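# Sort items into containers matching their sticker colors

## Task

Put every item into the container whose color matches the color of the sticker on that item.

## Robot and tools

Robots: four i2rt Big YAM arms, named arm1, arm2, arm3 and arm4. Each has six revolute joints and a two-finger gripper, plus a wrist camera aimed at the fingertips. The hand can reach roughly 1.0 m out from the vertical axis of joint 1. Feet (base_link) in the scene frame, in metres, each facing along its own +x: arm1 at (0.717, -1.361, 0.914), arm2 at (0.618, 0.321, 0.928), arm3 at (-0.607, 1.202, 0.868), arm4 at (-0.738, -0.467, 0.879). Their yaw quaternions appear in the base data; arm1 and arm4 turn about -97 degrees and arm2 and arm3 about +94 degrees about z.

Frame: a single scene frame in metres, origin on the floor, +z upward. The hand point sits between the finger pads, about 1 cm short of the tips. The fingers extend along the hand's +z axis, and the gap opens and closes along its y axis. The printed hand position may be off, more so when the arm is stretched. hand_target is the pose the hand would have at the joint targets currently held.

Tool move: an action with optional parts arm1 to arm4 plus cameras. Each arm's part is its own object and may contain:
- joints: a dict of absolute targets keyed by name. joint1_rad (-2.879 to 2.879) turns the arm about its foot, positive being counter-clockwise seen from above. joint2_rad (0 to 3.141) is the shoulder. joint3_rad (0 to 3.019) is the elbow. joint4_rad (-1.692 to 1.57) pitches the hand, positive tilting the fingers up. joint5_rad (-1.57 to 1.57) swings it sideways, positive toward the arm's right. joint6_rad (-2.094 to 2.094) rolls it. gripper_m (0 to 0.093) is the fingertip gap in metres. Joint moves run at full joint speed unless slowed, and can swing widely and strike hard.
- target: seven numbers [x, y, z, qw, qx, qy, qz]. This is an absolute hand pose in the scene frame, written the way the hand line prints it. The hand travels in a straight line toward it, starting from its hand_target. When target is given, joints may contain only gripper_m, or the call is rejected.
- speed: the top hand speed in m/s, from 0.002 to 0.5, default 0.25. Rotation is capped at twice that number in rad/s.
- min_time_s: a floor in seconds, 0.1 to 8, on how long this arm's joint motions take.
All motions in one action begin together. Hand paths in one action finish together, and none runs past 10 s. No action exceeds 15 s. Paths ignore obstacles and other arms. Each control step, the path pose is limited to 100 mm and 20 degrees from the measured pose. Hands lag, drift and can overshoot, especially near full extension; fast stretched arms may swing about 30 degrees past the target. cameras takes a list of names: arm1_cam_wrist to arm4_cam_wrist, cam_room_a1, cam_room_a2, cam_room_b1, cam_room_b2, or "all". An empty move returns the full state and all images.

Results: the "move" line lists the arms that were commanded. "as last shown" marks an arm with no command; its statuses read "not commanded". "pictures" gives the image order. Joint velocities are in rad/s (gripper in m/s) and read "within noise" when the arm is at rest. Torques are in N m with per-arm offsets; numbers 3 and 4 wrap at ±28. A hand counts as done within 1 cm and 2 degrees. Statuses: off_target means resting short of the goal, possibly still pushing. time_out is a stop: the joints keep pushing toward the target or a nearer one, which on_its_own shows. not_followed, "joint command not followed" and "pose unreachable" mean a safety check held back the arm's targets; the gripper command still runs. If a call is refused or hits a stop, the later calls in the same reply are skipped. MOTOR HOT appears at 85 °C. At 100 °C an OVER-TEMPERATURE FAULT drops that arm for 30 s or more; afterwards, resend any key marked limit_stop_at_motor_heat. The robot keeps its last command while you are composing a reply.

Gripper: free-air readings run up to 0.003 m wide. When gripping a rigid part, expect a reading about 0.005 m below to 0.002 m above its width. Commanding roughly 0.005 m under the contact reading gives a full-force grip of about 50 to 64 N per pad. A smaller target crushes soft items further.

wait: seconds from 0 to 10, plus optional cameras; nothing new is commanded. zoom_image: camera plus region [x0, y0, x1, y1] in pixels, origin at the top-left, at most 504 by 504, on that camera's most recent image. read_manual: section "licences" returns only legal text. finished_scene: scene (1 to 3) ends the scene for good. After ending scene 1, make no more calls in that reply.

Avoid the following. Knocking items out of the work area or onto the floor. Dropping parts, or releasing them while they are moving. Hard hits on fixed or heavy things. Pressing two robots together, including closing one gripper on another arm's fingers; no state line reports robot-to-robot contact. The safety check may react too late and does not keep fingers or cameras apart. A Big YAM keeps pushing after contact. Avoid holding loads or stretched poses for long, as this heats the motors. Loose objects may occasionally get nudged by outside pushes.

Each tool is called as a command line: name --argument value for each argument, lists and objects as JSON in quotes; but a table of rows of numbers goes row by row, as --pt "numbers of a row", without its own name.

## Session

move --arm1 '{"joints":{"joint1_rad":1.2,"joint2_rad":0.65,"joint3_rad":1.43,"joint4_rad":-1.5,"joint5_rad":0,"joint6_rad":0},"min_time_s":2}' --arm2 '{"joints":{"joint1_rad":-1.2,"joint2_rad":0.65,"joint3_rad":1.43,"joint4_rad":-1.5,"joint5_rad":0,"joint6_rad":0},"min_time_s":2}' --arm3 '{"joints":{"joint1_rad":0.9,"joint2_rad":0.65,"joint3_rad":1.43,"joint4_rad":-1.4,"joint5_rad":0,"joint6_rad":0},"min_time_s":2}' --arm4 '{"joints":{"joint1_rad":-0.9,"joint2_rad":0.65,"joint3_rad":1.43,"joint4_rad":-1.5,"joint5_rad":0,"joint6_rad":0},"min_time_s":2}' --cameras '["all"]'

Scene clock: 2.63 s.
Joint torques (N m): arm1=[-1.55 4.13 14.23 1.03 -0.01 -0.06] | arm2=[0.38 1.61 10.69 1.65 0.11 0.23] | arm3=[2.02 1.2 6.95 2.33 -0.05 -0.14] | arm4=[0.73 2.78 10.26 1.89 -0.05 -0.08]
Motor temperatures (°C): arm1=[21 24 27 23 21 21 21] | arm2=[23 24 26 22 22 20 23] | arm3=[24 23 24 23 24 23 23] | arm4=[22 21 23 22 24 21 24]
Heat: arm1: hottest joint3_rad 27 °C; arm2: hottest joint3_rad 26 °C; arm3: hottest joint1_rad 24 °C; arm4: hottest joint5_rad 24 °C.
move: arm1 done; arm2 done; arm3 done; arm4 done
Joint velocities: within noise
arm1.joint_positions: joint1_rad=+1.193 joint2_rad=+0.641 joint3_rad=+1.375 joint4_rad=-1.489 joint5_rad=+0.001 joint6_rad=+0.009 gripper_m=+0.09398
arm1.joint_status: all done
arm1.hand: x=+0.9207 y=-1.4693 z=+1.4077 quat_wxyz=(-0.377, -0.230, -0.892, +0.097)
arm1.hand_target: x=+0.9187 y=-1.4661 z=+1.4295 quat_wxyz=(-0.393, -0.221, -0.887, +0.101)
arm1.hand_status: not commanded
arm2.joint_positions: joint1_rad=-1.195 joint2_rad=+0.639 joint3_rad=+1.409 joint4_rad=-1.485 joint5_rad=-0.003 joint6_rad=-0.015 gripper_m=+0.09397
arm2.joint_status: all done
arm2.hand: x=+0.8141 y=+0.4167 z=+1.4431 quat_wxyz=(-0.406, +0.214, -0.884, -0.094)
arm2.hand_target: x=+0.8143 y=+0.4150 z=+1.4477 quat_wxyz=(-0.403, +0.205, -0.887, -0.094)
arm2.hand_status: not commanded
arm3.joint_positions: joint1_rad=+0.888 joint2_rad=+0.649 joint3_rad=+1.437 joint4_rad=-1.417 joint5_rad=+0.002 joint6_rad=+0.008 gripper_m=+0.09396
arm3.joint_status: all done
arm3.hand: x=-0.7917 y=+1.3500 z=+1.4035 quat_wxyz=(-0.138, +0.845, -0.290, -0.428)
arm3.hand_target: x=-0.7964 y=+1.3497 z=+1.4035 quat_wxyz=(-0.137, +0.846, -0.281, -0.432)
arm3.hand_status: not commanded
arm4.joint_positions: joint1_rad=-0.897 joint2_rad=+0.639 joint3_rad=+1.385 joint4_rad=-1.518 joint5_rad=+0.004 joint6_rad=+0.015 gripper_m=+0.09396
arm4.joint_status: all done
arm4.hand: x=-0.9219 y=-0.5754 z=+1.3778 quat_wxyz=(-0.106, -0.889, -0.238, +0.377)
arm4.hand_target: x=-0.9244 y=-0.5770 z=+1.3993 quat_wxyz=(-0.111, -0.877, -0.242, +0.400)
arm4.hand_status: not commanded
pictures: arm1_cam_wrist, arm2_cam_wrist, arm3_cam_wrist, arm4_cam_wrist, cam_room_a1, cam_room_a2, cam_room_b1, cam_room_b2
Images, in order (width x height): arm1_cam_wrist 672x504, arm2_cam_wrist 672x504, arm3_cam_wrist 672x504, arm4_cam_wrist 672x504, cam_room_a1 672x504, cam_room_a2 672x504, cam_room_b1 672x504, cam_room_b2 672x504.

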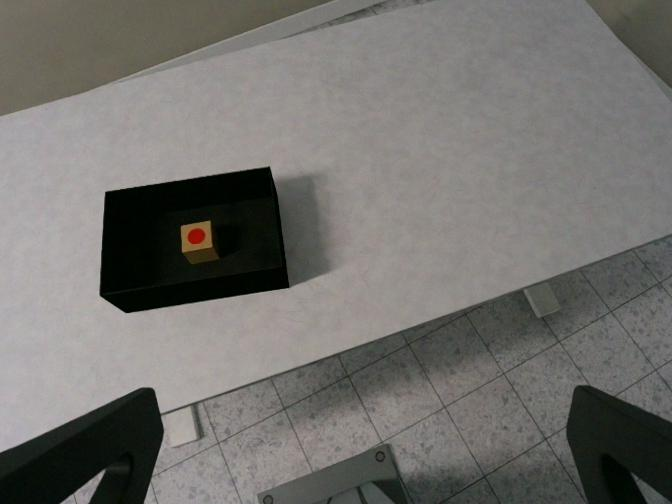

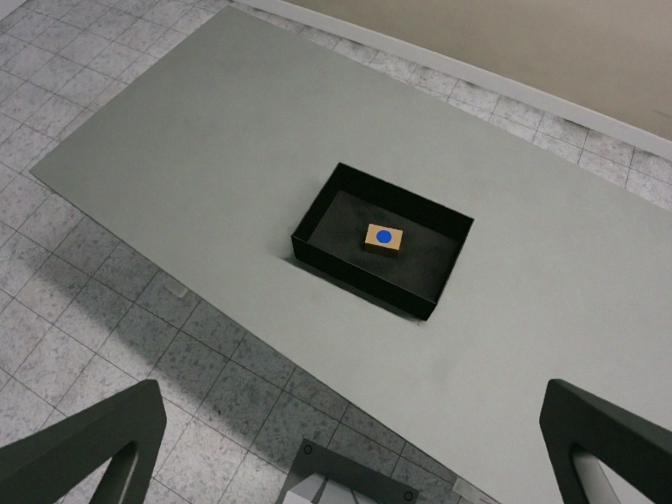

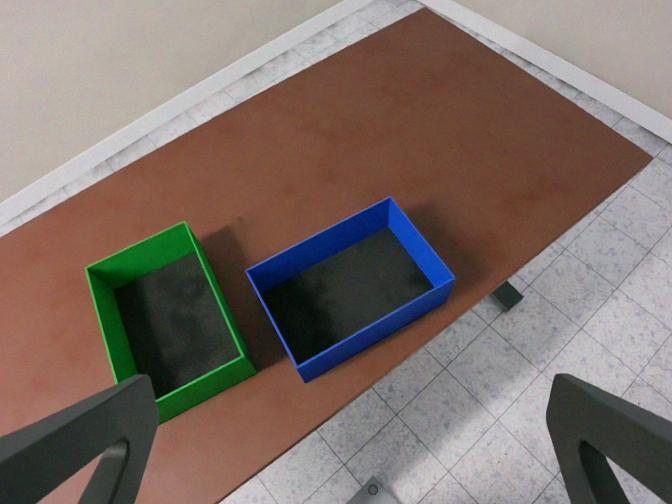

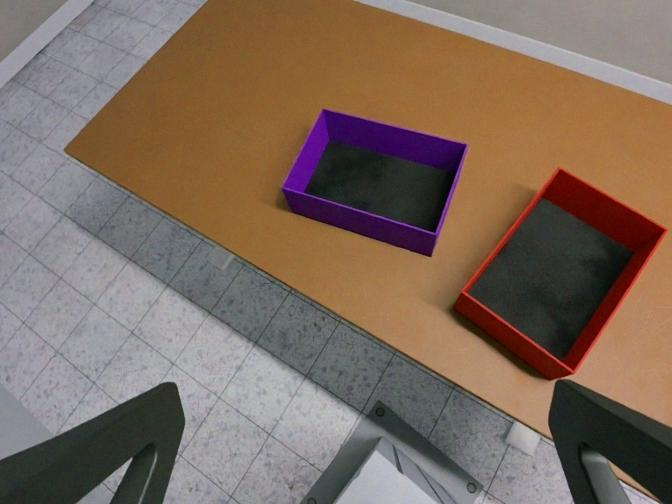

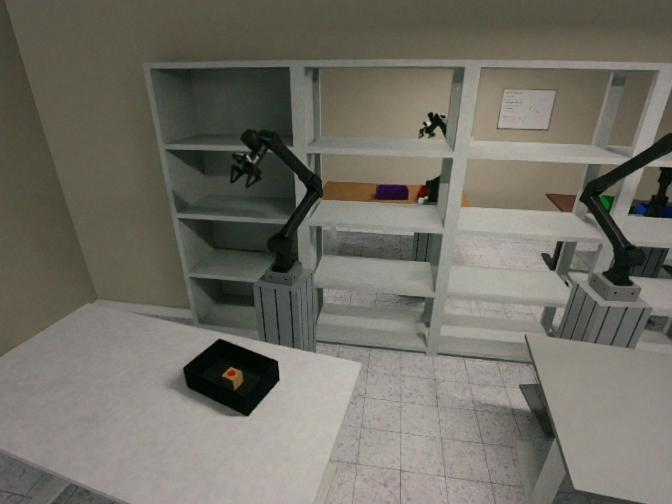

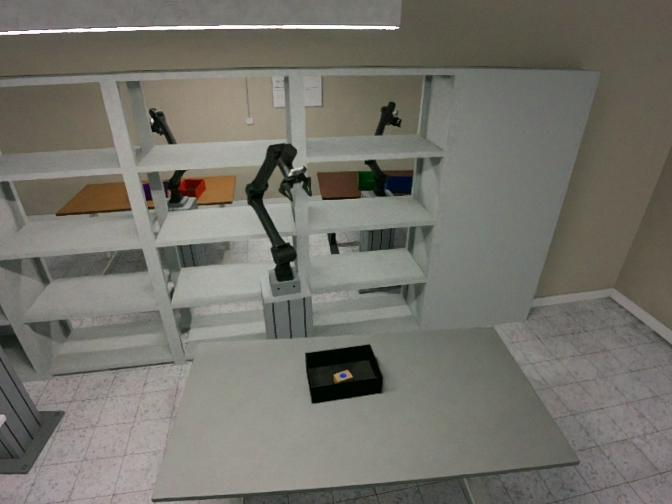

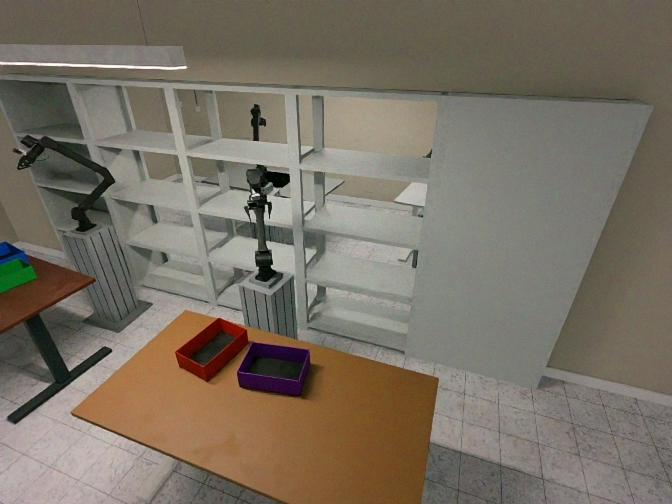

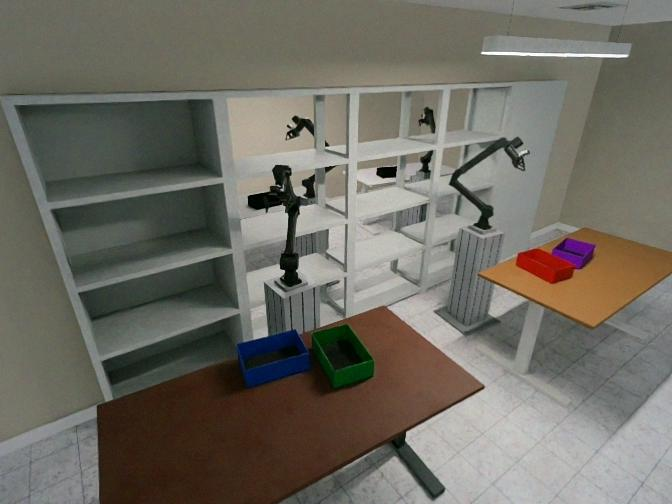

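move --arm1 '{"target":[1.38,-1.38,0.93,0.1736,0.0138,0.9847,-0.0024],"speed":0.35}' --arm2 '{"target":[1.222,0.557,0.93,0.1706,-0.1829,0.9677,0.0322],"speed":0.35}' --arm3 '{"joints":{"joint1_rad":-2.2,"joint4_rad":-0.9},"min_time_s":3.5}' --arm4 '{"joints":{"joint1_rad":1.2,"joint4_rad":-0.9},"min_time_s":3}' --cameras '["arm1_cam_wrist","arm2_cam_wrist"]'

Scene clock: 23.37 s.
Joint torques (N m): arm1=[-1.2 -17.79 13.91 0.59 -0.06 -0.05] | arm2=[0.03 -20.37 13.24 1.16 0.14 0.22] | arm3=[0.56 1.49 7.02 2.56 0.03 -0.11] | arm4=[1.03 1.96 10.62 2.26 0.03 -0.08]
Motor temperatures (°C): arm1=[21 24 30 23 21 21 21] | arm2=[23 24 29 22 22 20 23] | arm3=[24 23 25 23 24 23 23] | arm4=[22 21 27 22 24 21 24]
Heat: arm1: hottest joint3_rad 30 °C; arm2: hottest joint3_rad 29 °C; arm3: hottest joint3_rad 25 °C; arm4: hottest joint3_rad 27 °C.
move: arm1 off_target; arm2 off_target; arm3 done; arm4 done
Joint velocities: within noise
arm1.joint_positions: joint1_rad=+1.656 joint2_rad=+2.010 joint3_rad=+1.429 joint4_rad=-0.682 joint5_rad=+0.004 joint6_rad=+0.008 gripper_m=+0.09398
arm1.joint_status: not commanded
arm1.hand: x=+1.3553 y=-1.3848 z=+0.9020 quat_wxyz=(-0.145, -0.022, -0.989, +0.003)
arm1.hand_target: x=+1.3785 y=-1.3800 z=+0.9307 quat_wxyz=(-0.174, -0.014, -0.985, +0.002)
arm1.hand_status: off_target (0.038 m and 3.4 deg from the pose sent, 0.669 m and 37.5 deg at the start)
arm2.joint_positions: joint1_rad=-1.271 joint2_rad=+2.004 joint3_rad=+1.377 joint4_rad=-0.637 joint5_rad=-0.002 joint6_rad=-0.015 gripper_m=+0.09397
arm2.joint_status: not commanded
arm2.hand: x=+1.1993 y=+0.5553 z=+0.9153 quat_wxyz=(-0.152, +0.196, -0.968, -0.030)
arm2.hand_target: x=+1.2210 y=+0.5566 z=+0.9306 quat_wxyz=(-0.171, +0.183, -0.968, -0.032)
arm2.hand_status: off_target (0.027 m and 2.6 deg from the pose sent, 0.670 m and 29.8 deg at the start)
arm3.joint_positions: joint1_rad=-2.189 joint2_rad=+0.649 joint3_rad=+1.437 joint4_rad=-0.918 joint5_rad=+0.000 joint6_rad=+0.007 gripper_m=+0.09399
arm3.joint_status: all done
arm3.hand: x=-0.3770 y=+1.0585 z=+1.5216 quat_wxyz=(-0.634, -0.214, -0.718, +0.192)
arm3.hand_target: x=-0.3766 y=+1.0545 z=+1.5224 quat_wxyz=(-0.636, -0.215, -0.714, +0.199)
arm3.hand_status: not commanded
arm4.joint_positions: joint1_rad=+1.198 joint2_rad=+0.639 joint3_rad=+1.385 joint4_rad=-0.920 joint5_rad=+0.002 joint6_rad=+0.013 gripper_m=+0.09397
arm4.joint_status: all done
arm4.hand: x=-0.4878 y=-0.6025 z=+1.5057 quat_wxyz=(-0.622, -0.196, -0.741, +0.159)
arm4.hand_target: x=-0.4906 y=-0.5996 z=+1.5311 quat_wxyz=(-0.641, -0.185, -0.726, +0.167)
arm4.hand_status: not commanded
Images, in order (width x height): arm1_cam_wrist 672x504, arm2_cam_wrist 672x504.

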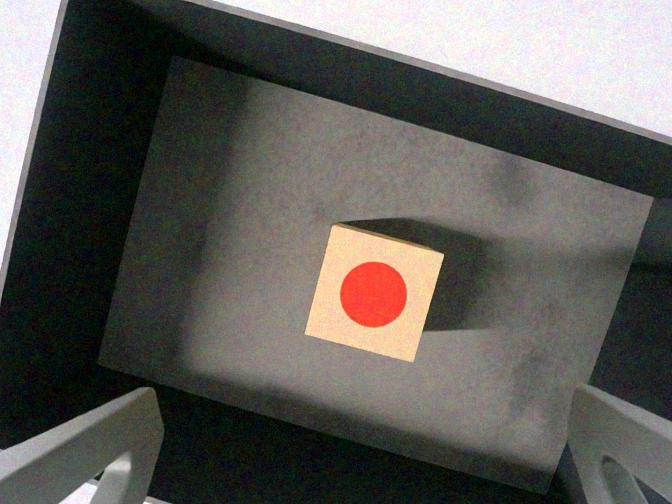

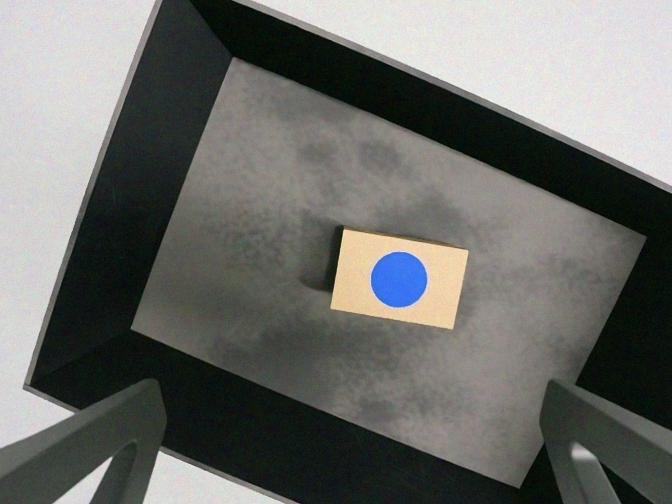

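move --arm1 '{"target":[1.386,-1.396,0.825,0.1717,0.1448,0.974,-0.0255],"speed":0.3}' --arm2 '{"target":[1.235,0.538,0.81,0.1724,-0.1200,0.9775,0.0212],"speed":0.3}' --cameras '["arm1_cam_wrist","arm2_cam_wrist"]'

Scene clock: 45.53 s.
Joint torques (N m): arm1=[-1.2 -18.96 11.32 1.39 0.17 0.12] | arm2=[0.32 -22.18 10.55 1.98 0.18 0.21] | arm3=[0.5 1.61 7.01 2.61 0.03 -0.12] | arm4=[0.91 2.08 10.55 2.24 0.05 -0.09]
Motor temperatures (°C): arm1=[21 24 34 23 21 21 21] | arm2=[23 26 31 22 22 20 23] | arm3=[24 23 26 24 24 23 23] | arm4=[22 21 31 22 24 21 24]
Heat: arm1: hottest joint3_rad 34 °C; arm2: hottest joint3_rad 31 °C; arm3: hottest joint3_rad 26 °C; arm4: hottest joint3_rad 31 °C.
move: arm1 off_target; arm2 off_target
Joint velocities: within noise
arm1.joint_positions: joint1_rad=+1.656 joint2_rad=+2.194 joint3_rad=+1.430 joint4_rad=-0.524 joint5_rad=+0.090 joint6_rad=+0.242 gripper_m=+0.09398
arm1.joint_status: not commanded
arm1.hand: x=+1.3571 y=-1.3995 z=+0.8002 quat_wxyz=(-0.136, -0.143, -0.980, +0.029)
arm1.hand_target: x=+1.3846 y=-1.3959 z=+0.8261 quat_wxyz=(-0.172, -0.145, -0.974, +0.025)
arm1.hand_status: off_target (0.038 m and 4.1 deg from the pose sent, 0.084 m and 14.7 deg at the start)
arm2.joint_positions: joint1_rad=-1.302 joint2_rad=+2.222 joint3_rad=+1.379 joint4_rad=-0.433 joint5_rad=+0.034 joint6_rad=+0.082 gripper_m=+0.09397
arm2.joint_status: not commanded
arm2.hand: x=+1.2126 y=+0.5338 z=+0.7980 quat_wxyz=(-0.148, +0.131, -0.980, -0.017)
arm2.hand_target: x=+1.2342 y=+0.5377 z=+0.8108 quat_wxyz=(-0.172, +0.120, -0.977, -0.021)
arm2.hand_status: off_target (0.026 m and 3.1 deg from the pose sent, 0.113 m and 9.1 deg at the start)
arm3, arm4: as last shown
Images, in order (width x height): arm1_cam_wrist 672x504, arm2_cam_wrist 672x504.

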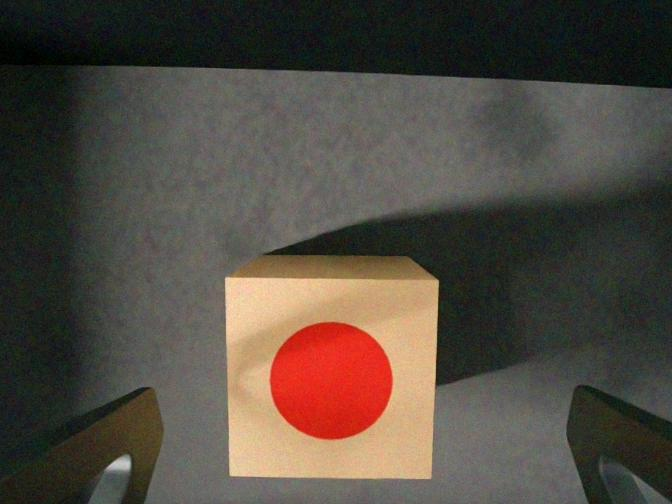

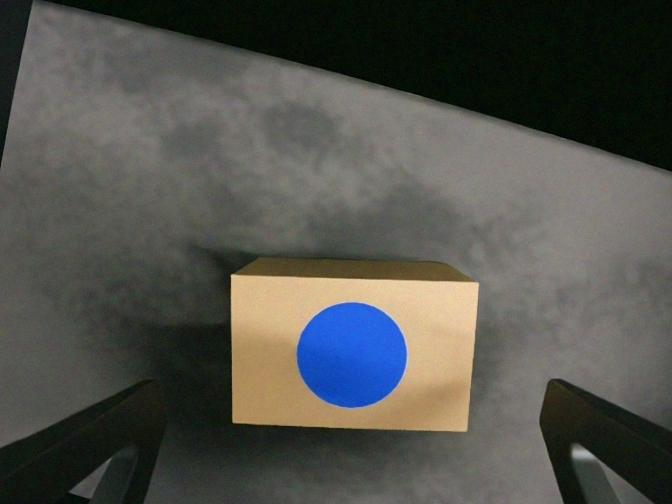

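move --arm1 '{"target":[1.390,-1.392,0.765,0.1717,0.1448,0.974,-0.0255],"speed":0.2}' --arm2 '{"target":[1.239,0.538,0.753,0.1724,-0.1200,0.9775,0.0212],"speed":0.2}'

move --arm1 '{"joints":{"gripper_m":0.045}}' --arm2 '{"joints":{"gripper_m":0.06}}' --cameras '["arm1_cam_wrist","arm2_cam_wrist"]'

Scene clock: 55.03 s.
Joint torques (N m): arm1=[-1.49 -18.37 10.95 1.36 0.13 0.11] | arm2=[0.09 -21.3 10.36 2 0.14 0.2] | arm3=[0.5 1.55 7.01 2.63 0.03 -0.12] | arm4=[1.14 1.9 10.67 2.28 0 -0.11]
Motor temperatures (°C): arm1=[21 25 34 23 21 21 21] | arm2=[23 26 31 22 22 20 23] | arm3=[24 23 26 24 24 23 23] | arm4=[22 21 32 22 24 21 24]
Heat: arm1: hottest joint3_rad 34 °C; arm2: hottest joint3_rad 31 °C; arm3: hottest joint3_rad 26 °C; arm4: hottest joint3_rad 32 °C.
move: arm1 off_target; arm2 off_target
Joint velocities: within noise
arm1.joint_positions: joint1_rad=+1.659 joint2_rad=+2.298 joint3_rad=+1.450 joint4_rad=-0.430 joint5_rad=+0.092 joint6_rad=+0.248 gripper_m=+0.09398
arm1.joint_status: not commanded
arm1.hand: x=+1.3623 y=-1.3979 z=+0.7489 quat_wxyz=(-0.142, -0.145, -0.979, +0.029)
arm1.hand_target: x=+1.3888 y=-1.3918 z=+0.7661 quat_wxyz=(-0.172, -0.145, -0.974, +0.025)
arm1.hand_status: off_target (0.033 m and 3.5 deg from the pose sent, 0.049 m and 4.1 deg at the start)
arm2.joint_positions: joint1_rad=-1.302 joint2_rad=+2.324 joint3_rad=+1.405 joint4_rad=-0.347 joint5_rad=+0.034 joint6_rad=+0.082 gripper_m=+0.09397
arm2.joint_status: not commanded
arm2.hand: x=+1.2175 y=+0.5357 z=+0.7502 quat_wxyz=(-0.153, +0.131, -0.979, -0.018)
arm2.hand_target: x=+1.2383 y=+0.5377 z=+0.7539 quat_wxyz=(-0.173, +0.120, -0.977, -0.021)
arm2.hand_status: off_target (0.022 m and 2.6 deg from the pose sent, 0.052 m and 3.1 deg at the start)
arm3, arm4: as last shown
pictures: none

Scene clock: 55.63 s.
Joint torques (N m): arm1=[-1.14 -18.73 11.03 1.51 0.11 0.07] | arm2=[0.15 -21.25 10.4 2.02 0.13 0.19] | arm3=[0.5 1.55 7.02 2.61 0.04 -0.12] | arm4=[0.85 2.14 10.59 2.14 0 -0.05]
Motor temperatures (°C): arm1=[21 25 34 23 21 21 21] | arm2=[23 26 31 22 22 20 23] | arm3=[24 23 26 24 24 23 23] | arm4=[22 21 32 22 24 21 24]
Heat: arm1: hottest joint3_rad 34 °C; arm2: hottest joint3_rad 31 °C; arm3: hottest joint3_rad 26 °C; arm4: hottest joint3_rad 32 °C.
move: arm1 off_target; arm2 off_target
Joint velocities: within noise
arm1.joint_positions: joint1_rad=+1.659 joint2_rad=+2.298 joint3_rad=+1.451 joint4_rad=-0.430 joint5_rad=+0.093 joint6_rad=+0.249 gripper_m=+0.05313
arm1.joint_status: gripper_m off_target (ended at +0.05316, target +0.04500)
arm1.hand: x=+1.3626 y=-1.3981 z=+0.7491 quat_wxyz=(-0.142, -0.145, -0.979, +0.030)
arm1.hand_target: x=+1.3888 y=-1.3918 z=+0.7661 quat_wxyz=(-0.172, -0.145, -0.974, +0.025)
arm1.hand_status: not commanded
arm2.joint_positions: joint1_rad=-1.302 joint2_rad=+2.324 joint3_rad=+1.405 joint4_rad=-0.347 joint5_rad=+0.034 joint6_rad=+0.082 gripper_m=+0.06884
arm2.joint_status: gripper_m off_target (ended at +0.06887, target +0.06000)
arm2.hand: x=+1.2175 y=+0.5356 z=+0.7502 quat_wxyz=(-0.153, +0.131, -0.979, -0.018)
arm2.hand_target: x=+1.2383 y=+0.5376 z=+0.7539 quat_wxyz=(-0.173, +0.120, -0.977, -0.021)
arm2.hand_status: not commanded
arm3, arm4: as last shown
Images, in order (width x height): arm1_cam_wrist 672x504, arm2_cam_wrist 672x504.

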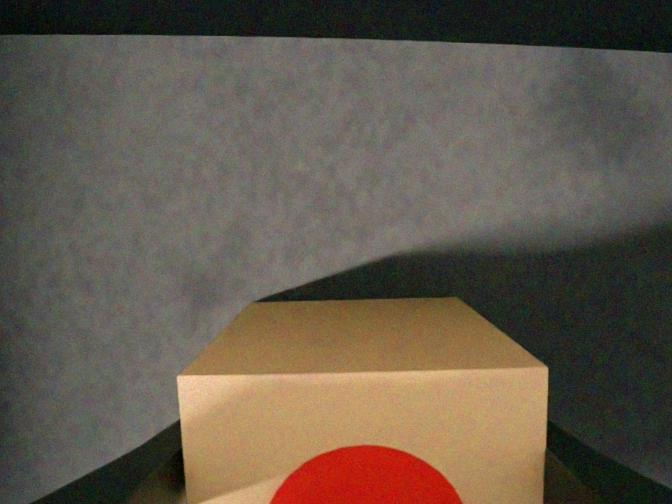

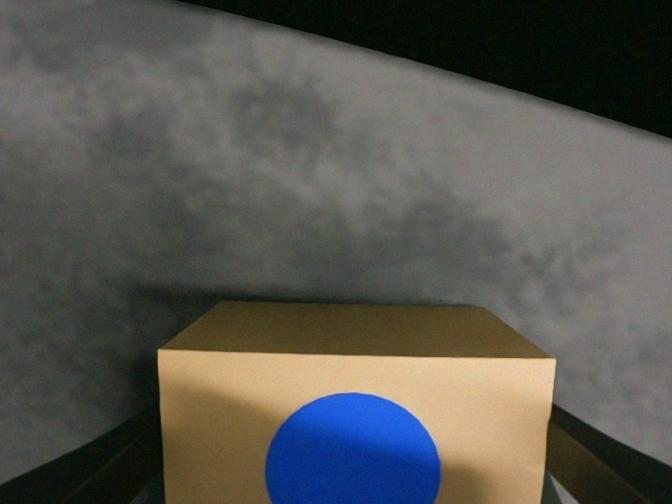

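move --arm1 '{"target":[1.375,-1.395,0.97,0.1717,0.1448,0.974,-0.0255],"speed":0.3}' --arm2 '{"target":[1.225,0.536,0.97,0.1724,-0.1200,0.9775,0.0212],"speed":0.3}'

move --arm1 '{"joints":{"joint1_rad":-2.01,"joint2_rad":0.65,"joint3_rad":1.43,"joint4_rad":-1.49,"joint5_rad":0,"joint6_rad":0},"min_time_s":4.5}' --arm2 '{"joints":{"joint1_rad":0.86,"joint2_rad":0.65,"joint3_rad":1.43,"joint4_rad":-1.49,"joint5_rad":0,"joint6_rad":0},"min_time_s":4}'

move --arm1 '{"target":[0.225,-1.054,1.13,-0.0828,0.9169,-0.2626,-0.2891]}' --arm2 '{"target":[0.2105,0.6105,1.13,-0.0914,0.9085,-0.2899,-0.2864]}'

move --arm1 '{"target":[0.0,-0.915,1.115,-0.0828,0.9169,-0.2626,-0.2891],"speed":0.2}' --arm2 '{"target":[0.0,0.76,1.10,-0.0914,0.9085,-0.2899,-0.2864],"speed":0.2}' --cameras '["arm1_cam_wrist","arm2_cam_wrist","arm3_cam_wrist","arm4_cam_wrist"]'

Scene clock: 74.17 s.
Joint torques (N m): arm1=[-1.55 -17.49 14.13 0.49 0.1 0.11] | arm2=[0.62 -20.07 13.14 0.84 0.18 0.22] | arm3=[0.44 1.44 7.02 2.61 0.03 -0.12] | arm4=[0.79 1.9 10.65 2.26 0 -0.07]
Motor temperatures (°C): arm1=[21 27 34 23 21 21 22] | arm2=[23 26 32 22 22 20 24] | arm3=[24 23 26 24 24 23 23] | arm4=[22 21 33 22 24 21 24]
Heat: arm1: hottest joint3_rad 34 °C; arm2: hottest joint3_rad 32 °C; arm3: hottest joint3_rad 26 °C; arm4: hottest joint3_rad 33 °C.
move: arm1 off_target; arm2 off_target
Joint velocities: within noise
arm1.joint_positions: joint1_rad=+1.659 joint2_rad=+1.955 joint3_rad=+1.462 joint4_rad=-0.776 joint5_rad=+0.093 joint6_rad=+0.249 gripper_m=+0.05313
arm1.joint_status: not commanded
arm1.hand: x=+1.3538 y=-1.3982 z=+0.9434 quat_wxyz=(-0.147, -0.146, -0.978, +0.029)
arm1.hand_target: x=+1.3736 y=-1.3949 z=+0.9703 quat_wxyz=(-0.172, -0.145, -0.974, +0.025)
arm1.hand_status: off_target (0.034 m and 2.9 deg from the pose sent, 0.221 m and 3.5 deg at the start)
arm2.joint_positions: joint1_rad=-1.302 joint2_rad=+1.944 joint3_rad=+1.405 joint4_rad=-0.711 joint5_rad=+0.035 joint6_rad=+0.086 gripper_m=+0.06884
arm2.joint_status: not commanded
arm2.hand: x=+1.2102 y=+0.5323 z=+0.9567 quat_wxyz=(-0.161, +0.129, -0.978, -0.019)
arm2.hand_target: x=+1.2245 y=+0.5358 z=+0.9704 quat_wxyz=(-0.173, +0.120, -0.977, -0.021)
arm2.hand_status: off_target (0.020 m and 1.7 deg from the pose sent, 0.220 m and 2.6 deg at the start)
arm3, arm4: as last shown
pictures: none

Scene clock: 79.17 s.
Joint torques (N m): arm1=[-2.43 4.25 8.76 1.35 -0.05 -0.06] | arm2=[1.2 0.5 11.22 1.76 -0.13 -0.08] | arm3=[0.5 1.61 7.05 2.66 0.04 -0.12] | arm4=[0.5 2.08 10.58 2.14 0.01 -0.1]
Motor temperatures (°C): arm1=[21 26 34 23 21 21 22] | arm2=[23 26 32 22 22 20 24] | arm3=[24 23 26 24 24 23 23] | arm4=[22 21 34 22 24 21 24]
Heat: arm1: hottest joint3_rad 34 °C; arm2: hottest joint3_rad 32 °C; arm3: hottest joint3_rad 26 °C; arm4: hottest joint3_rad 34 °C.
move: arm1 done; arm2 done
Joint velocities: within noise
arm1.joint_positions: joint1_rad=-2.003 joint2_rad=+0.647 joint3_rad=+1.429 joint4_rad=-1.482 joint5_rad=+0.002 joint6_rad=+0.009 gripper_m=+0.05314
arm1.joint_status: all done
arm1.hand: x=+0.5377 y=-1.2453 z=+1.4393 quat_wxyz=(+0.113, -0.868, +0.252, +0.413)
arm1.hand_target: x=+0.5385 y=-1.2443 z=+1.4380 quat_wxyz=(+0.114, -0.870, +0.252, +0.408)
arm1.hand_status: not commanded
arm2.joint_positions: joint1_rad=+0.855 joint2_rad=+0.647 joint3_rad=+1.405 joint4_rad=-1.478 joint5_rad=+0.003 joint6_rad=+0.015 gripper_m=+0.06885
arm2.joint_status: all done
arm2.hand: x=+0.4361 y=+0.4524 z=+1.4399 quat_wxyz=(-0.128, +0.864, -0.289, -0.392)
arm2.hand_target: x=+0.4381 y=+0.4490 z=+1.4488 quat_wxyz=(-0.130, +0.865, -0.279, -0.396)
arm2.hand_status: not commanded
arm3, arm4: as last shown
pictures: none

Scene clock: 81.87 s.
Joint torques (N m): arm1=[-1.96 -12.16 16.95 1.96 0.09 -0.05] | arm2=[1.38 -12.1 11.97 2.69 -0.19 -0.08] | arm3=[0.56 1.55 7.06 2.59 0.04 -0.11] | arm4=[0.85 2.14 10.5 2.3 0 -0.09]
Motor temperatures (°C): arm1=[21 26 34 23 21 21 22] | arm2=[23 26 32 22 22 20 24] | arm3=[24 23 26 24 24 23 23] | arm4=[22 21 34 22 24 21 24]
Heat: arm1: hottest joint3_rad 34 °C; arm2: hottest joint3_rad 32 °C; arm3: hottest joint3_rad 26 °C; arm4: hottest joint3_rad 34 °C.
move: arm1 off_target; arm2 off_target
Joint velocities: within noise
arm1.joint_positions: joint1_rad=-2.003 joint2_rad=+1.532 joint3_rad=+1.195 joint4_rad=-0.733 joint5_rad=+0.007 joint6_rad=+0.009 gripper_m=+0.05314
arm1.joint_status: not commanded
arm1.hand: x=+0.2490 y=-1.0684 z=+1.0896 quat_wxyz=(+0.069, -0.929, +0.270, +0.245)
arm1.hand_target: x=+0.2278 y=-1.0557 z=+1.1309 quat_wxyz=(+0.083, -0.917, +0.263, +0.289)
arm1.hand_status: off_target (0.049 m and 5.5 deg from the pose sent, 0.480 m and 15.7 deg at the start)
arm2.joint_positions: joint1_rad=+0.856 joint2_rad=+1.317 joint3_rad=+1.012 joint4_rad=-0.692 joint5_rad=+0.000 joint6_rad=+0.015 gripper_m=+0.06885
arm2.joint_status: not commanded
arm2.hand: x=+0.2206 y=+0.6100 z=+1.1198 quat_wxyz=(-0.087, +0.910, -0.303, -0.270)
arm2.hand_target: x=+0.2108 y=+0.6103 z=+1.1301 quat_wxyz=(-0.092, +0.909, -0.290, -0.286)
arm2.hand_status: off_target (0.014 m and 2.5 deg from the pose sent, 0.415 m and 13.8 deg at the start)
arm3, arm4: as last shown
pictures: none

Scene clock: 84.40 s.
Joint torques (N m): arm1=[-1.49 -21.13 17.91 1.1 0.1 -0.04] | arm2=[1.44 -21.07 16.57 1.25 -0.16 -0.06] | arm3=[0.56 1.55 7.02 2.61 0.03 -0.11] | arm4=[0.79 2.14 10.59 2.22 0 -0.06]
Motor temperatures (°C): arm1=[21 26 34 23 21 21 22] | arm2=[23 26 33 22 22 20 24] | arm3=[24 23 26 24 24 23 23] | arm4=[22 21 34 23 24 21 24]
Heat: arm1: hottest joint3_rad 34 °C; arm2: hottest joint3_rad 33 °C; arm3: hottest joint3_rad 26 °C; arm4: hottest joint3_rad 34 °C.
move: arm1 off_target; arm2 off_target
Joint velocities: within noise
arm1.joint_positions: joint1_rad=-2.003 joint2_rad=+2.294 joint3_rad=+2.293 joint4_rad=-1.030 joint5_rad=+0.007 joint6_rad=+0.009 gripper_m=+0.05314
arm1.joint_status: not commanded
arm1.hand: x=+0.0121 y=-0.9222 z=+1.0820 quat_wxyz=(+0.074, -0.924, +0.268, +0.263)
arm1.hand_target: x=+0.0021 y=-0.9161 z=+1.1152 quat_wxyz=(+0.083, -0.917, +0.263, +0.290)
arm1.hand_status: off_target (0.036 m and 3.3 deg from the pose sent, 0.294 m and 5.5 deg at the start)
arm2.joint_positions: joint1_rad=+0.858 joint2_rad=+1.972 joint3_rad=+1.736 joint4_rad=-0.752 joint5_rad=+0.000 joint6_rad=+0.015 gripper_m=+0.06885
arm2.joint_status: not commanded
arm2.hand: x=+0.0195 y=+0.7557 z=+1.0841 quat_wxyz=(-0.088, +0.909, -0.302, -0.273)
arm2.hand_target: x=+0.0012 y=+0.7591 z=+1.1002 quat_wxyz=(-0.092, +0.908, -0.290, -0.287)
arm2.hand_status: off_target (0.025 m and 2.1 deg from the pose sent, 0.268 m and 2.5 deg at the start)
arm3, arm4: as last shown
Images, in order (width x height): arm1_cam_wrist 672x504, arm2_cam_wrist 672x504, arm3_cam_wrist 672x504, arm4_cam_wrist 672x504.

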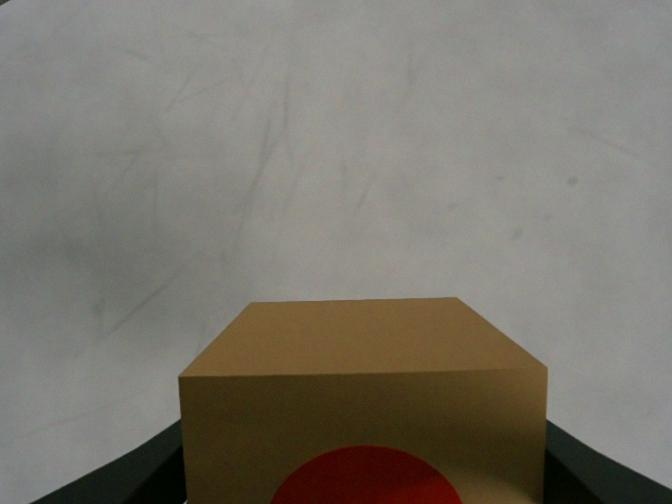

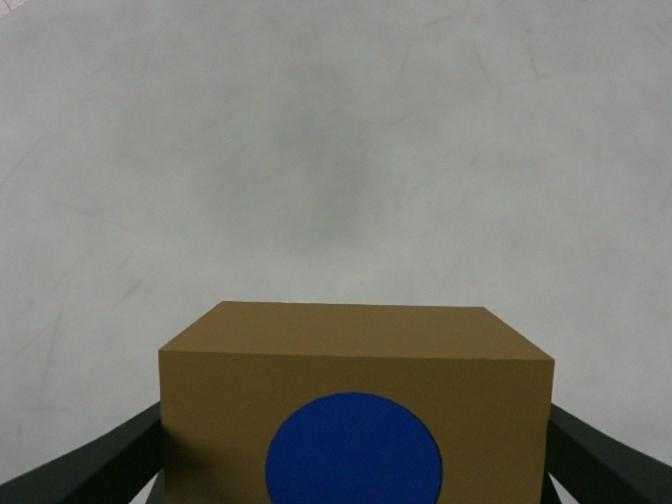

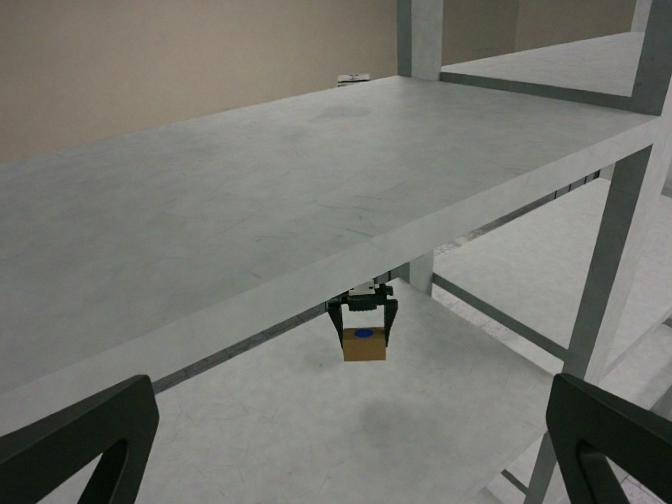

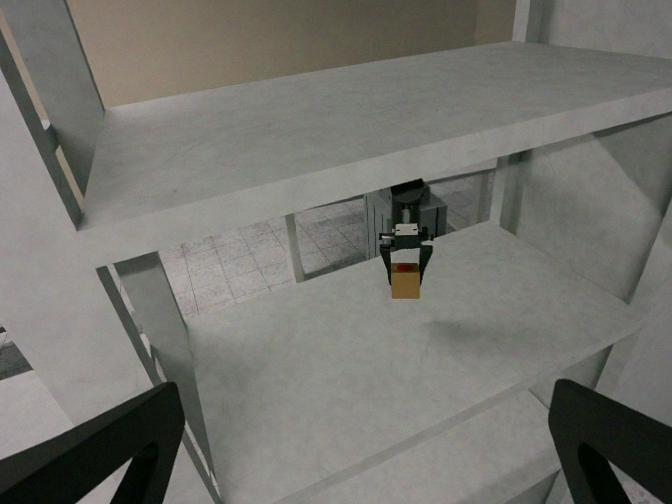

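move --arm1 '{"target":[0.0,-0.915,1.04,-0.0828,0.9169,-0.2626,-0.2891],"speed":0.2}' --arm2 '{"target":[0.0,0.76,1.035,-0.0914,0.9085,-0.2899,-0.2864],"speed":0.2}' --cameras '["arm3_cam_wrist","arm4_cam_wrist"]'

zoom_image --camera "arm3_cam_wrist" --region '[290, 270, 450, 400]'

zoom_image --camera "arm4_cam_wrist" --region '[320, 190, 480, 320]'

Scene clock: 92.67 s.
Joint torques (N m): arm1=[-1.14 -22.07 12.29 1.87 0.06 -0.05] | arm2=[1.55 -21.54 10.39 2.77 -0.15 -0.07] | arm3=[0.38 1.61 7.04 2.65 0.03 -0.11] | arm4=[0.91 2.14 10.47 2.36 0.02 -0.06]
Motor temperatures (°C): arm1=[21 27 37 23 21 21 22] | arm2=[23 26 34 22 22 20 24] | arm3=[24 23 26 24 24 23 23] | arm4=[22 21 34 23 24 21 24]
Heat: arm1: hottest joint3_rad 37 °C; arm2: hottest joint3_rad 34 °C; arm3: hottest joint3_rad 26 °C; arm4: hottest joint3_rad 34 °C.
move: arm1 off_target; arm2 off_target
Joint velocities: within noise
arm1.joint_positions: joint1_rad=-2.003 joint2_rad=+2.315 joint3_rad=+2.182 joint4_rad=-0.876 joint5_rad=+0.007 joint6_rad=+0.009 gripper_m=+0.05314
arm1.joint_status: not commanded
arm1.hand: x=+0.0060 y=-0.9188 z=+1.0289 quat_wxyz=(+0.077, -0.921, +0.268, +0.274)
arm1.hand_target: x=+0.0004 y=-0.9151 z=+1.0401 quat_wxyz=(+0.083, -0.917, +0.263, +0.289)
arm1.hand_status: off_target (0.013 m and 2.0 deg from the pose sent, 0.044 m and 3.3 deg at the start)
arm2.joint_positions: joint1_rad=+0.858 joint2_rad=+2.023 joint3_rad=+1.714 joint4_rad=-0.645 joint5_rad=+0.000 joint6_rad=+0.015 gripper_m=+0.06885
arm2.joint_status: not commanded
arm2.hand: x=+0.0068 y=+0.7651 z=+1.0508 quat_wxyz=(-0.093, +0.904, -0.301, -0.289)
arm2.hand_target: x=+0.0005 y=+0.7598 z=+1.0352 quat_wxyz=(-0.091, +0.909, -0.290, -0.286)
arm2.hand_status: off_target (0.018 m and 1.4 deg from the pose sent, 0.053 m and 2.1 deg at the start)
arm3.joint_positions: joint1_rad=-2.189 joint2_rad=+0.649 joint3_rad=+1.437 joint4_rad=-0.918 joint5_rad=+0.000 joint6_rad=+0.007 gripper_m=+0.09399
arm3.joint_status: not commanded
arm3.hand: x=-0.3770 y=+1.0585 z=+1.5216 quat_wxyz=(-0.634, -0.214, -0.718, +0.192)
arm3.hand_target: x=-0.3766 y=+1.0545 z=+1.5224 quat_wxyz=(-0.636, -0.215, -0.714, +0.199)
arm3.hand_status: not commanded
arm4.joint_positions: joint1_rad=+1.198 joint2_rad=+0.639 joint3_rad=+1.385 joint4_rad=-0.920 joint5_rad=+0.002 joint6_rad=+0.013 gripper_m=+0.09397
arm4.joint_status: not commanded
arm4.hand: x=-0.4878 y=-0.6025 z=+1.5057 quat_wxyz=(-0.622, -0.196, -0.741, +0.159)
arm4.hand_target: x=-0.4906 y=-0.5996 z=+1.5311 quat_wxyz=(-0.641, -0.185, -0.726, +0.167)
arm4.hand_status: not commanded
Images, in order (width x height): arm3_cam_wrist 672x504, arm4_cam_wrist 672x504.

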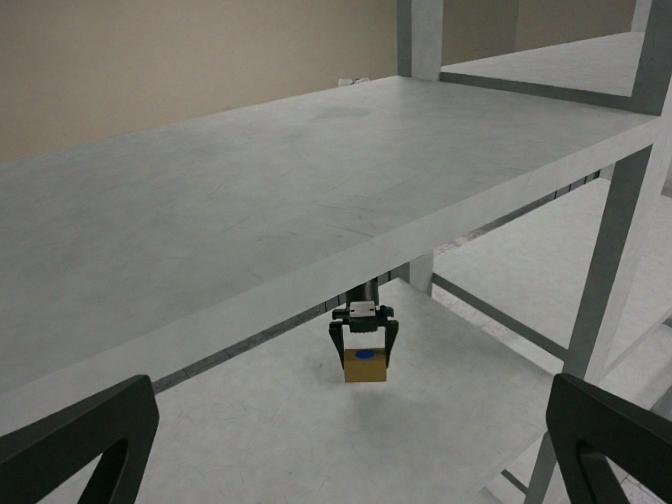

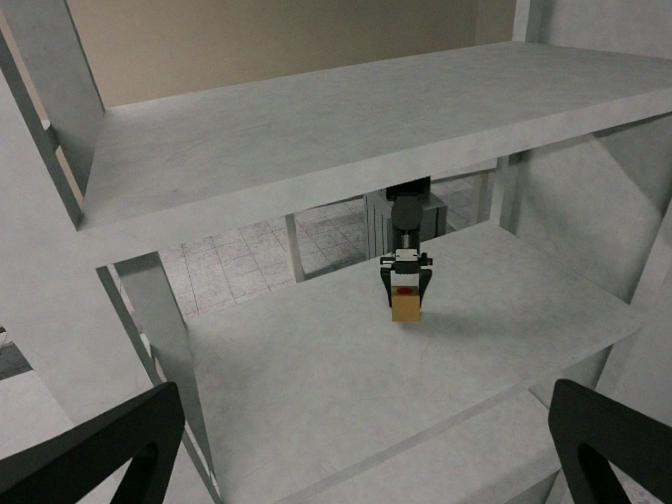

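Scaled by 3.150.

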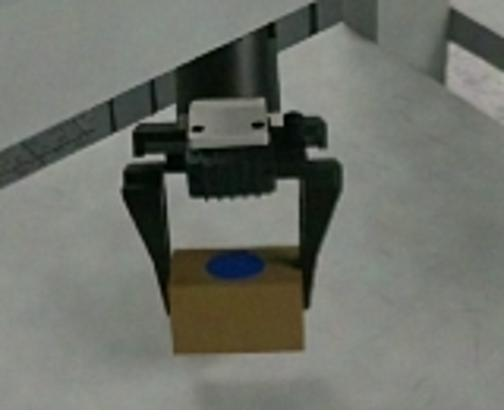

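Scaled by 3.150.

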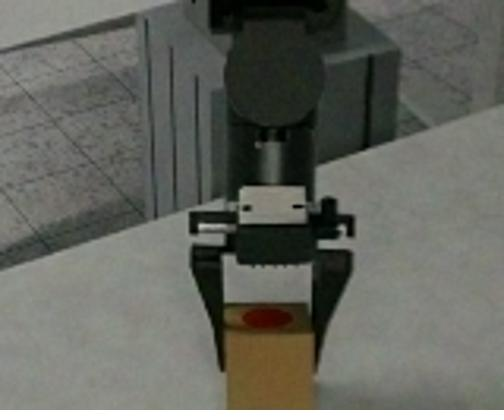

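move --arm2 '{"target":[0.0,0.76,1.0,-0.0914,0.9085,-0.2899,-0.2864],"speed":0.2}' --cameras '["arm3_cam_wrist","arm4_cam_wrist"]'

zoom_image --camera "arm3_cam_wrist" --region '[290, 280, 450, 410]'

zoom_image --camera "arm4_cam_wrist" --region '[320, 240, 480, 370]'

Scene clock: 98.30 s.
Joint torques (N m): arm1=[-1.26 -22.53 12.37 1.95 0.03 -0.05] | arm2=[1.44 -20.72 9.92 2.56 -0.15 -0.05] | arm3=[0.5 1.55 7.02 2.63 0.04 -0.12] | arm4=[1.26 1.79 10.58 2.26 0.01 -0.1]
Motor temperatures (°C): arm1=[21 27 36 23 21 21 22] | arm2=[23 27 34 22 22 20 24] | arm3=[24 23 26 24 24 23 23] | arm4=[22 21 35 23 24 21 24]
Heat: arm1: hottest joint3_rad 36 °C; arm2: hottest joint3_rad 34 °C; arm3: hottest joint3_rad 26 °C; arm4: hottest joint3_rad 35 °C.
move: arm2 off_target
Joint velocities: within noise
arm1, arm3, arm4: as last shown
arm2.joint_positions: joint1_rad=+0.858 joint2_rad=+2.045 joint3_rad=+1.675 joint4_rad=-0.564 joint5_rad=+0.000 joint6_rad=+0.013 gripper_m=+0.06886
arm2.joint_status: not commanded
arm2.hand: x=+0.0043 y=+0.7670 z=+1.0274 quat_wxyz=(-0.096, +0.901, -0.299, -0.298)
arm2.hand_target: x=+0.0010 y=+0.7595 z=+1.0004 quat_wxyz=(-0.091, +0.909, -0.290, -0.286)
arm2.hand_status: off_target (0.029 m and 2.0 deg from the pose sent, 0.052 m and 1.4 deg at the start)
Images, in order (width x height): arm3_cam_wrist 672x504, arm4_cam_wrist 672x504.

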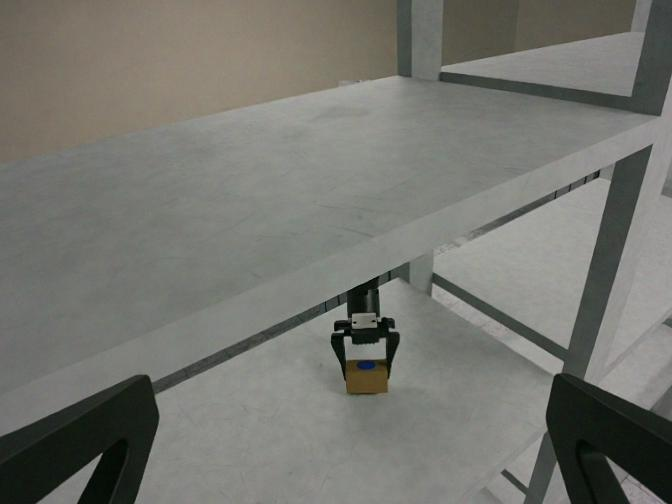

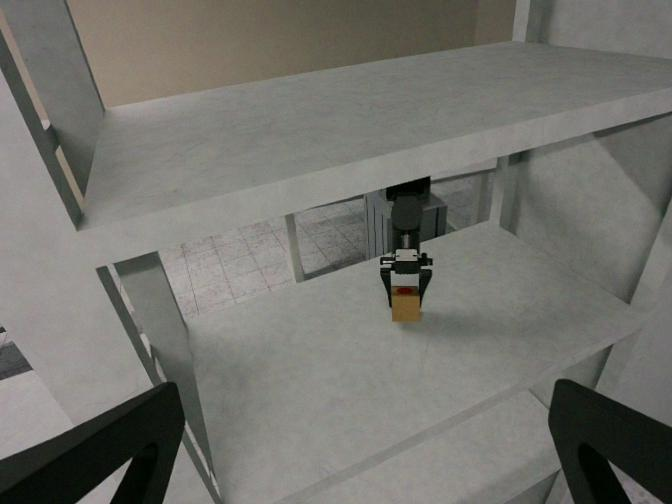

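Scaled by 3.150.

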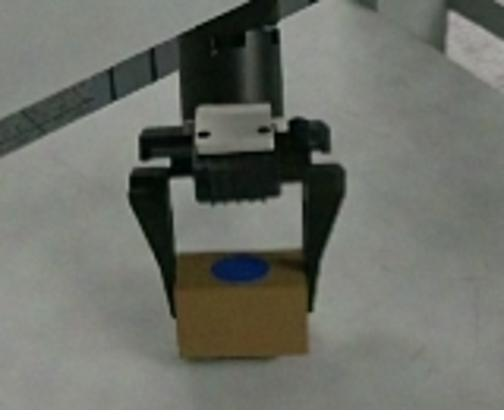

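Scaled by 3.150.

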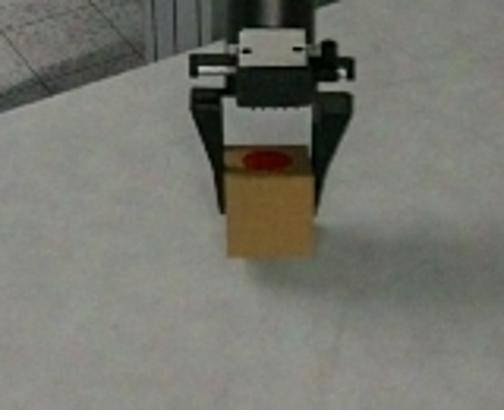

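move --arm1 '{"target":[0.0,-0.915,1.015,-0.0828,0.9169,-0.2626,-0.2891],"speed":0.15}' --arm2 '{"joints":{"gripper_m":0.09}}' --cameras '["arm4_cam_wrist","arm2_cam_wrist"]'

zoom_image --camera "arm4_cam_wrist" --region '[320, 240, 480, 370]'

Scene clock: 104.27 s.
Joint torques (N m): arm1=[-1.79 -21.19 10.11 2.02 0.04 -0.05] | arm2=[1.49 -20.66 9.92 2.61 -0.16 -0.04] | arm3=[0.5 1.49 6.99 2.61 0.03 -0.12] | arm4=[1.08 2.02 10.54 2.28 -0.03 -0.09]
Motor temperatures (°C): arm1=[21 27 36 23 21 21 22] | arm2=[23 27 33 22 22 20 24] | arm3=[24 23 27 24 24 23 23] | arm4=[22 21 35 23 24 21 24]
Heat: arm1: hottest joint3_rad 36 °C; arm2: hottest joint3_rad 33 °C; arm3: hottest joint3_rad 27 °C; arm4: hottest joint3_rad 35 °C.
move: arm1 off_target; arm2 done
Joint velocities: within noise
arm1.joint_positions: joint1_rad=-2.003 joint2_rad=+2.315 joint3_rad=+2.162 joint4_rad=-0.817 joint5_rad=+0.007 joint6_rad=+0.008 gripper_m=+0.05314
arm1.joint_status: not commanded
arm1.hand: x=+0.0000 y=-0.9151 z=+1.0269 quat_wxyz=(+0.082, -0.915, +0.266, +0.292)
arm1.hand_target: x=+0.0003 y=-0.9150 z=+1.0151 quat_wxyz=(+0.083, -0.917, +0.263, +0.289)
arm1.hand_status: off_target (0.012 m and 0.5 deg from the pose sent, 0.016 m and 2.0 deg at the start)
arm2.joint_positions: joint1_rad=+0.858 joint2_rad=+2.045 joint3_rad=+1.675 joint4_rad=-0.564 joint5_rad=+0.000 joint6_rad=+0.013 gripper_m=+0.08993
arm2.joint_status: all done
arm2.hand: x=+0.0043 y=+0.7670 z=+1.0274 quat_wxyz=(-0.096, +0.901, -0.299, -0.298)
arm2.hand_target: x=+0.0010 y=+0.7595 z=+1.0004 quat_wxyz=(-0.091, +0.909, -0.290, -0.286)
arm2.hand_status: not commanded
arm3, arm4: as last shown
pictures: arm2_cam_wrist, arm4_cam_wrist
Images, in order (width x height): arm2_cam_wrist 672x504, arm4_cam_wrist 672x504.

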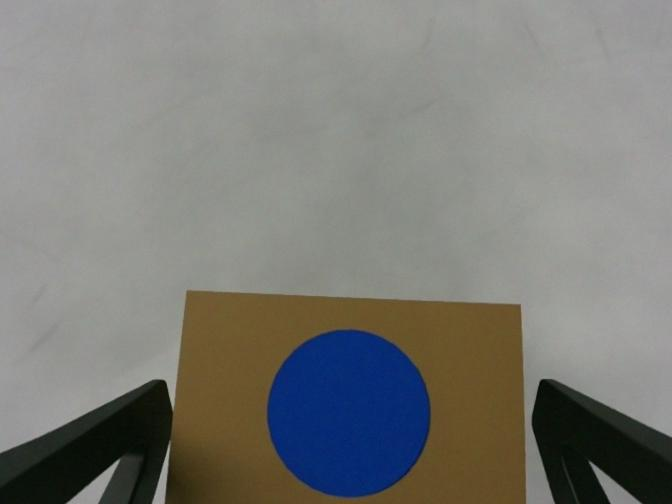

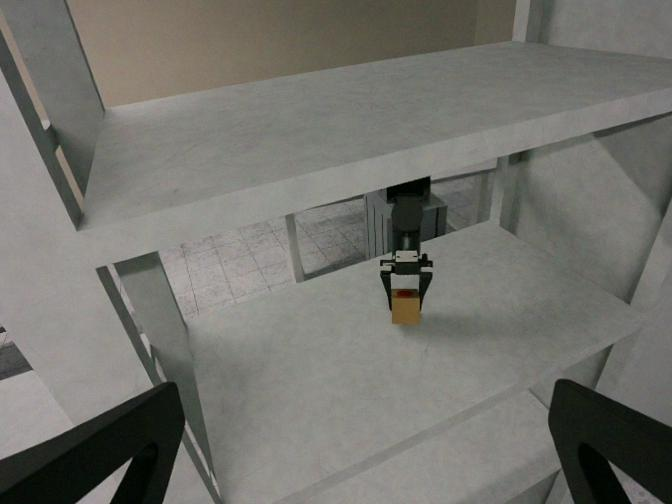

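Scaled by 3.150.

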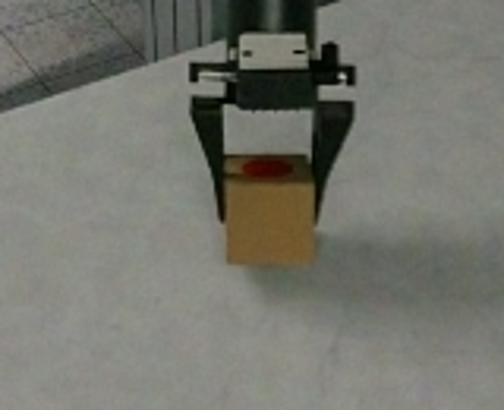

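move --arm1 '{"joints":{"gripper_m":0.09}}' --arm2 '{"target":[0.2105,0.6105,1.13,-0.0914,0.9085,-0.2899,-0.2864],"speed":0.25}' --arm3 '{"target":[-0.275,0.966,1.13,0.2834,0.3183,0.899,-0.1004],"speed":0.3}' --cameras '["arm1_cam_wrist"]'

Scene clock: 117.13 s.
Joint torques (N m): arm1=[-1.9 -21.83 11.52 1.95 0.03 -0.05] | arm2=[1.2 -11.69 9.94 1.35 -0.18 -0.08] | arm3=[0.15 -8.23 9.43 1.73 0.18 0.04] | arm4=[1.03 1.73 10.54 2.21 0.02 -0.07]
Motor temperatures (°C): arm1=[21 27 35 23 21 21 22] | arm2=[23 27 32 23 22 20 23] | arm3=[24 23 27 24 24 23 23] | arm4=[22 21 35 23 24 21 24]
Heat: arm1: hottest joint3_rad 35 °C; arm2: hottest joint3_rad 32 °C; arm3: hottest joint3_rad 27 °C; arm4: hottest joint3_rad 35 °C.
move: arm1 done; arm2 off_target; arm3 done
Joint velocities: within noise
arm1.joint_positions: joint1_rad=-2.003 joint2_rad=+2.315 joint3_rad=+2.147 joint4_rad=-0.816 joint5_rad=+0.007 joint6_rad=+0.007 gripper_m=+0.08996
arm1.joint_status: all done
arm1.hand: x=+0.0030 y=-0.9171 z=+1.0191 quat_wxyz=(+0.080, -0.917, +0.266, +0.285)
arm1.hand_target: x=+0.0002 y=-0.9149 z=+1.0153 quat_wxyz=(+0.083, -0.917, +0.263, +0.289)
arm1.hand_status: not commanded
arm2.joint_positions: joint1_rad=+0.858 joint2_rad=+1.310 joint3_rad=+1.040 joint4_rad=-0.657 joint5_rad=-0.001 joint6_rad=+0.015 gripper_m=+0.08994
arm2.joint_status: not commanded
arm2.hand: x=+0.2075 y=+0.6181 z=+1.1422 quat_wxyz=(-0.097, +0.900, -0.299, -0.302)
arm2.hand_target: x=+0.2106 y=+0.6106 z=+1.1302 quat_wxyz=(-0.091, +0.909, -0.290, -0.287)
arm2.hand_status: off_target (0.015 m and 2.3 deg from the pose sent, 0.279 m and 2.0 deg at the start)
arm3.joint_positions: joint1_rad=-2.201 joint2_rad=+1.050 joint3_rad=+0.965 joint4_rad=-0.912 joint5_rad=+0.029 joint6_rad=+0.055 gripper_m=+0.09399
arm3.joint_status: not commanded
arm3.hand: x=-0.2731 y=+0.9726 z=+1.1235 quat_wxyz=(-0.272, -0.309, -0.906, +0.095)
arm3.hand_target: x=-0.2751 y=+0.9661 z=+1.1301 quat_wxyz=(-0.283, -0.318, -0.899, +0.101)
arm3.hand_status: done (0.009 m and 2.0 deg from the pose sent, 0.415 m and 48.3 deg at the start)
arm4: as last shown
Images, in order (width x height): arm1_cam_wrist 672x504.

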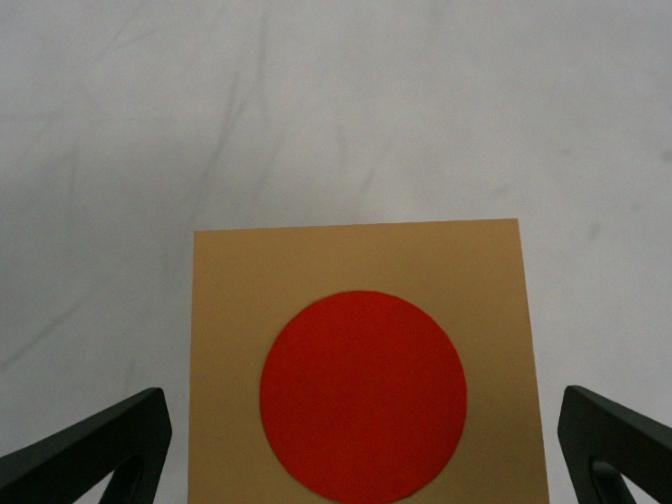

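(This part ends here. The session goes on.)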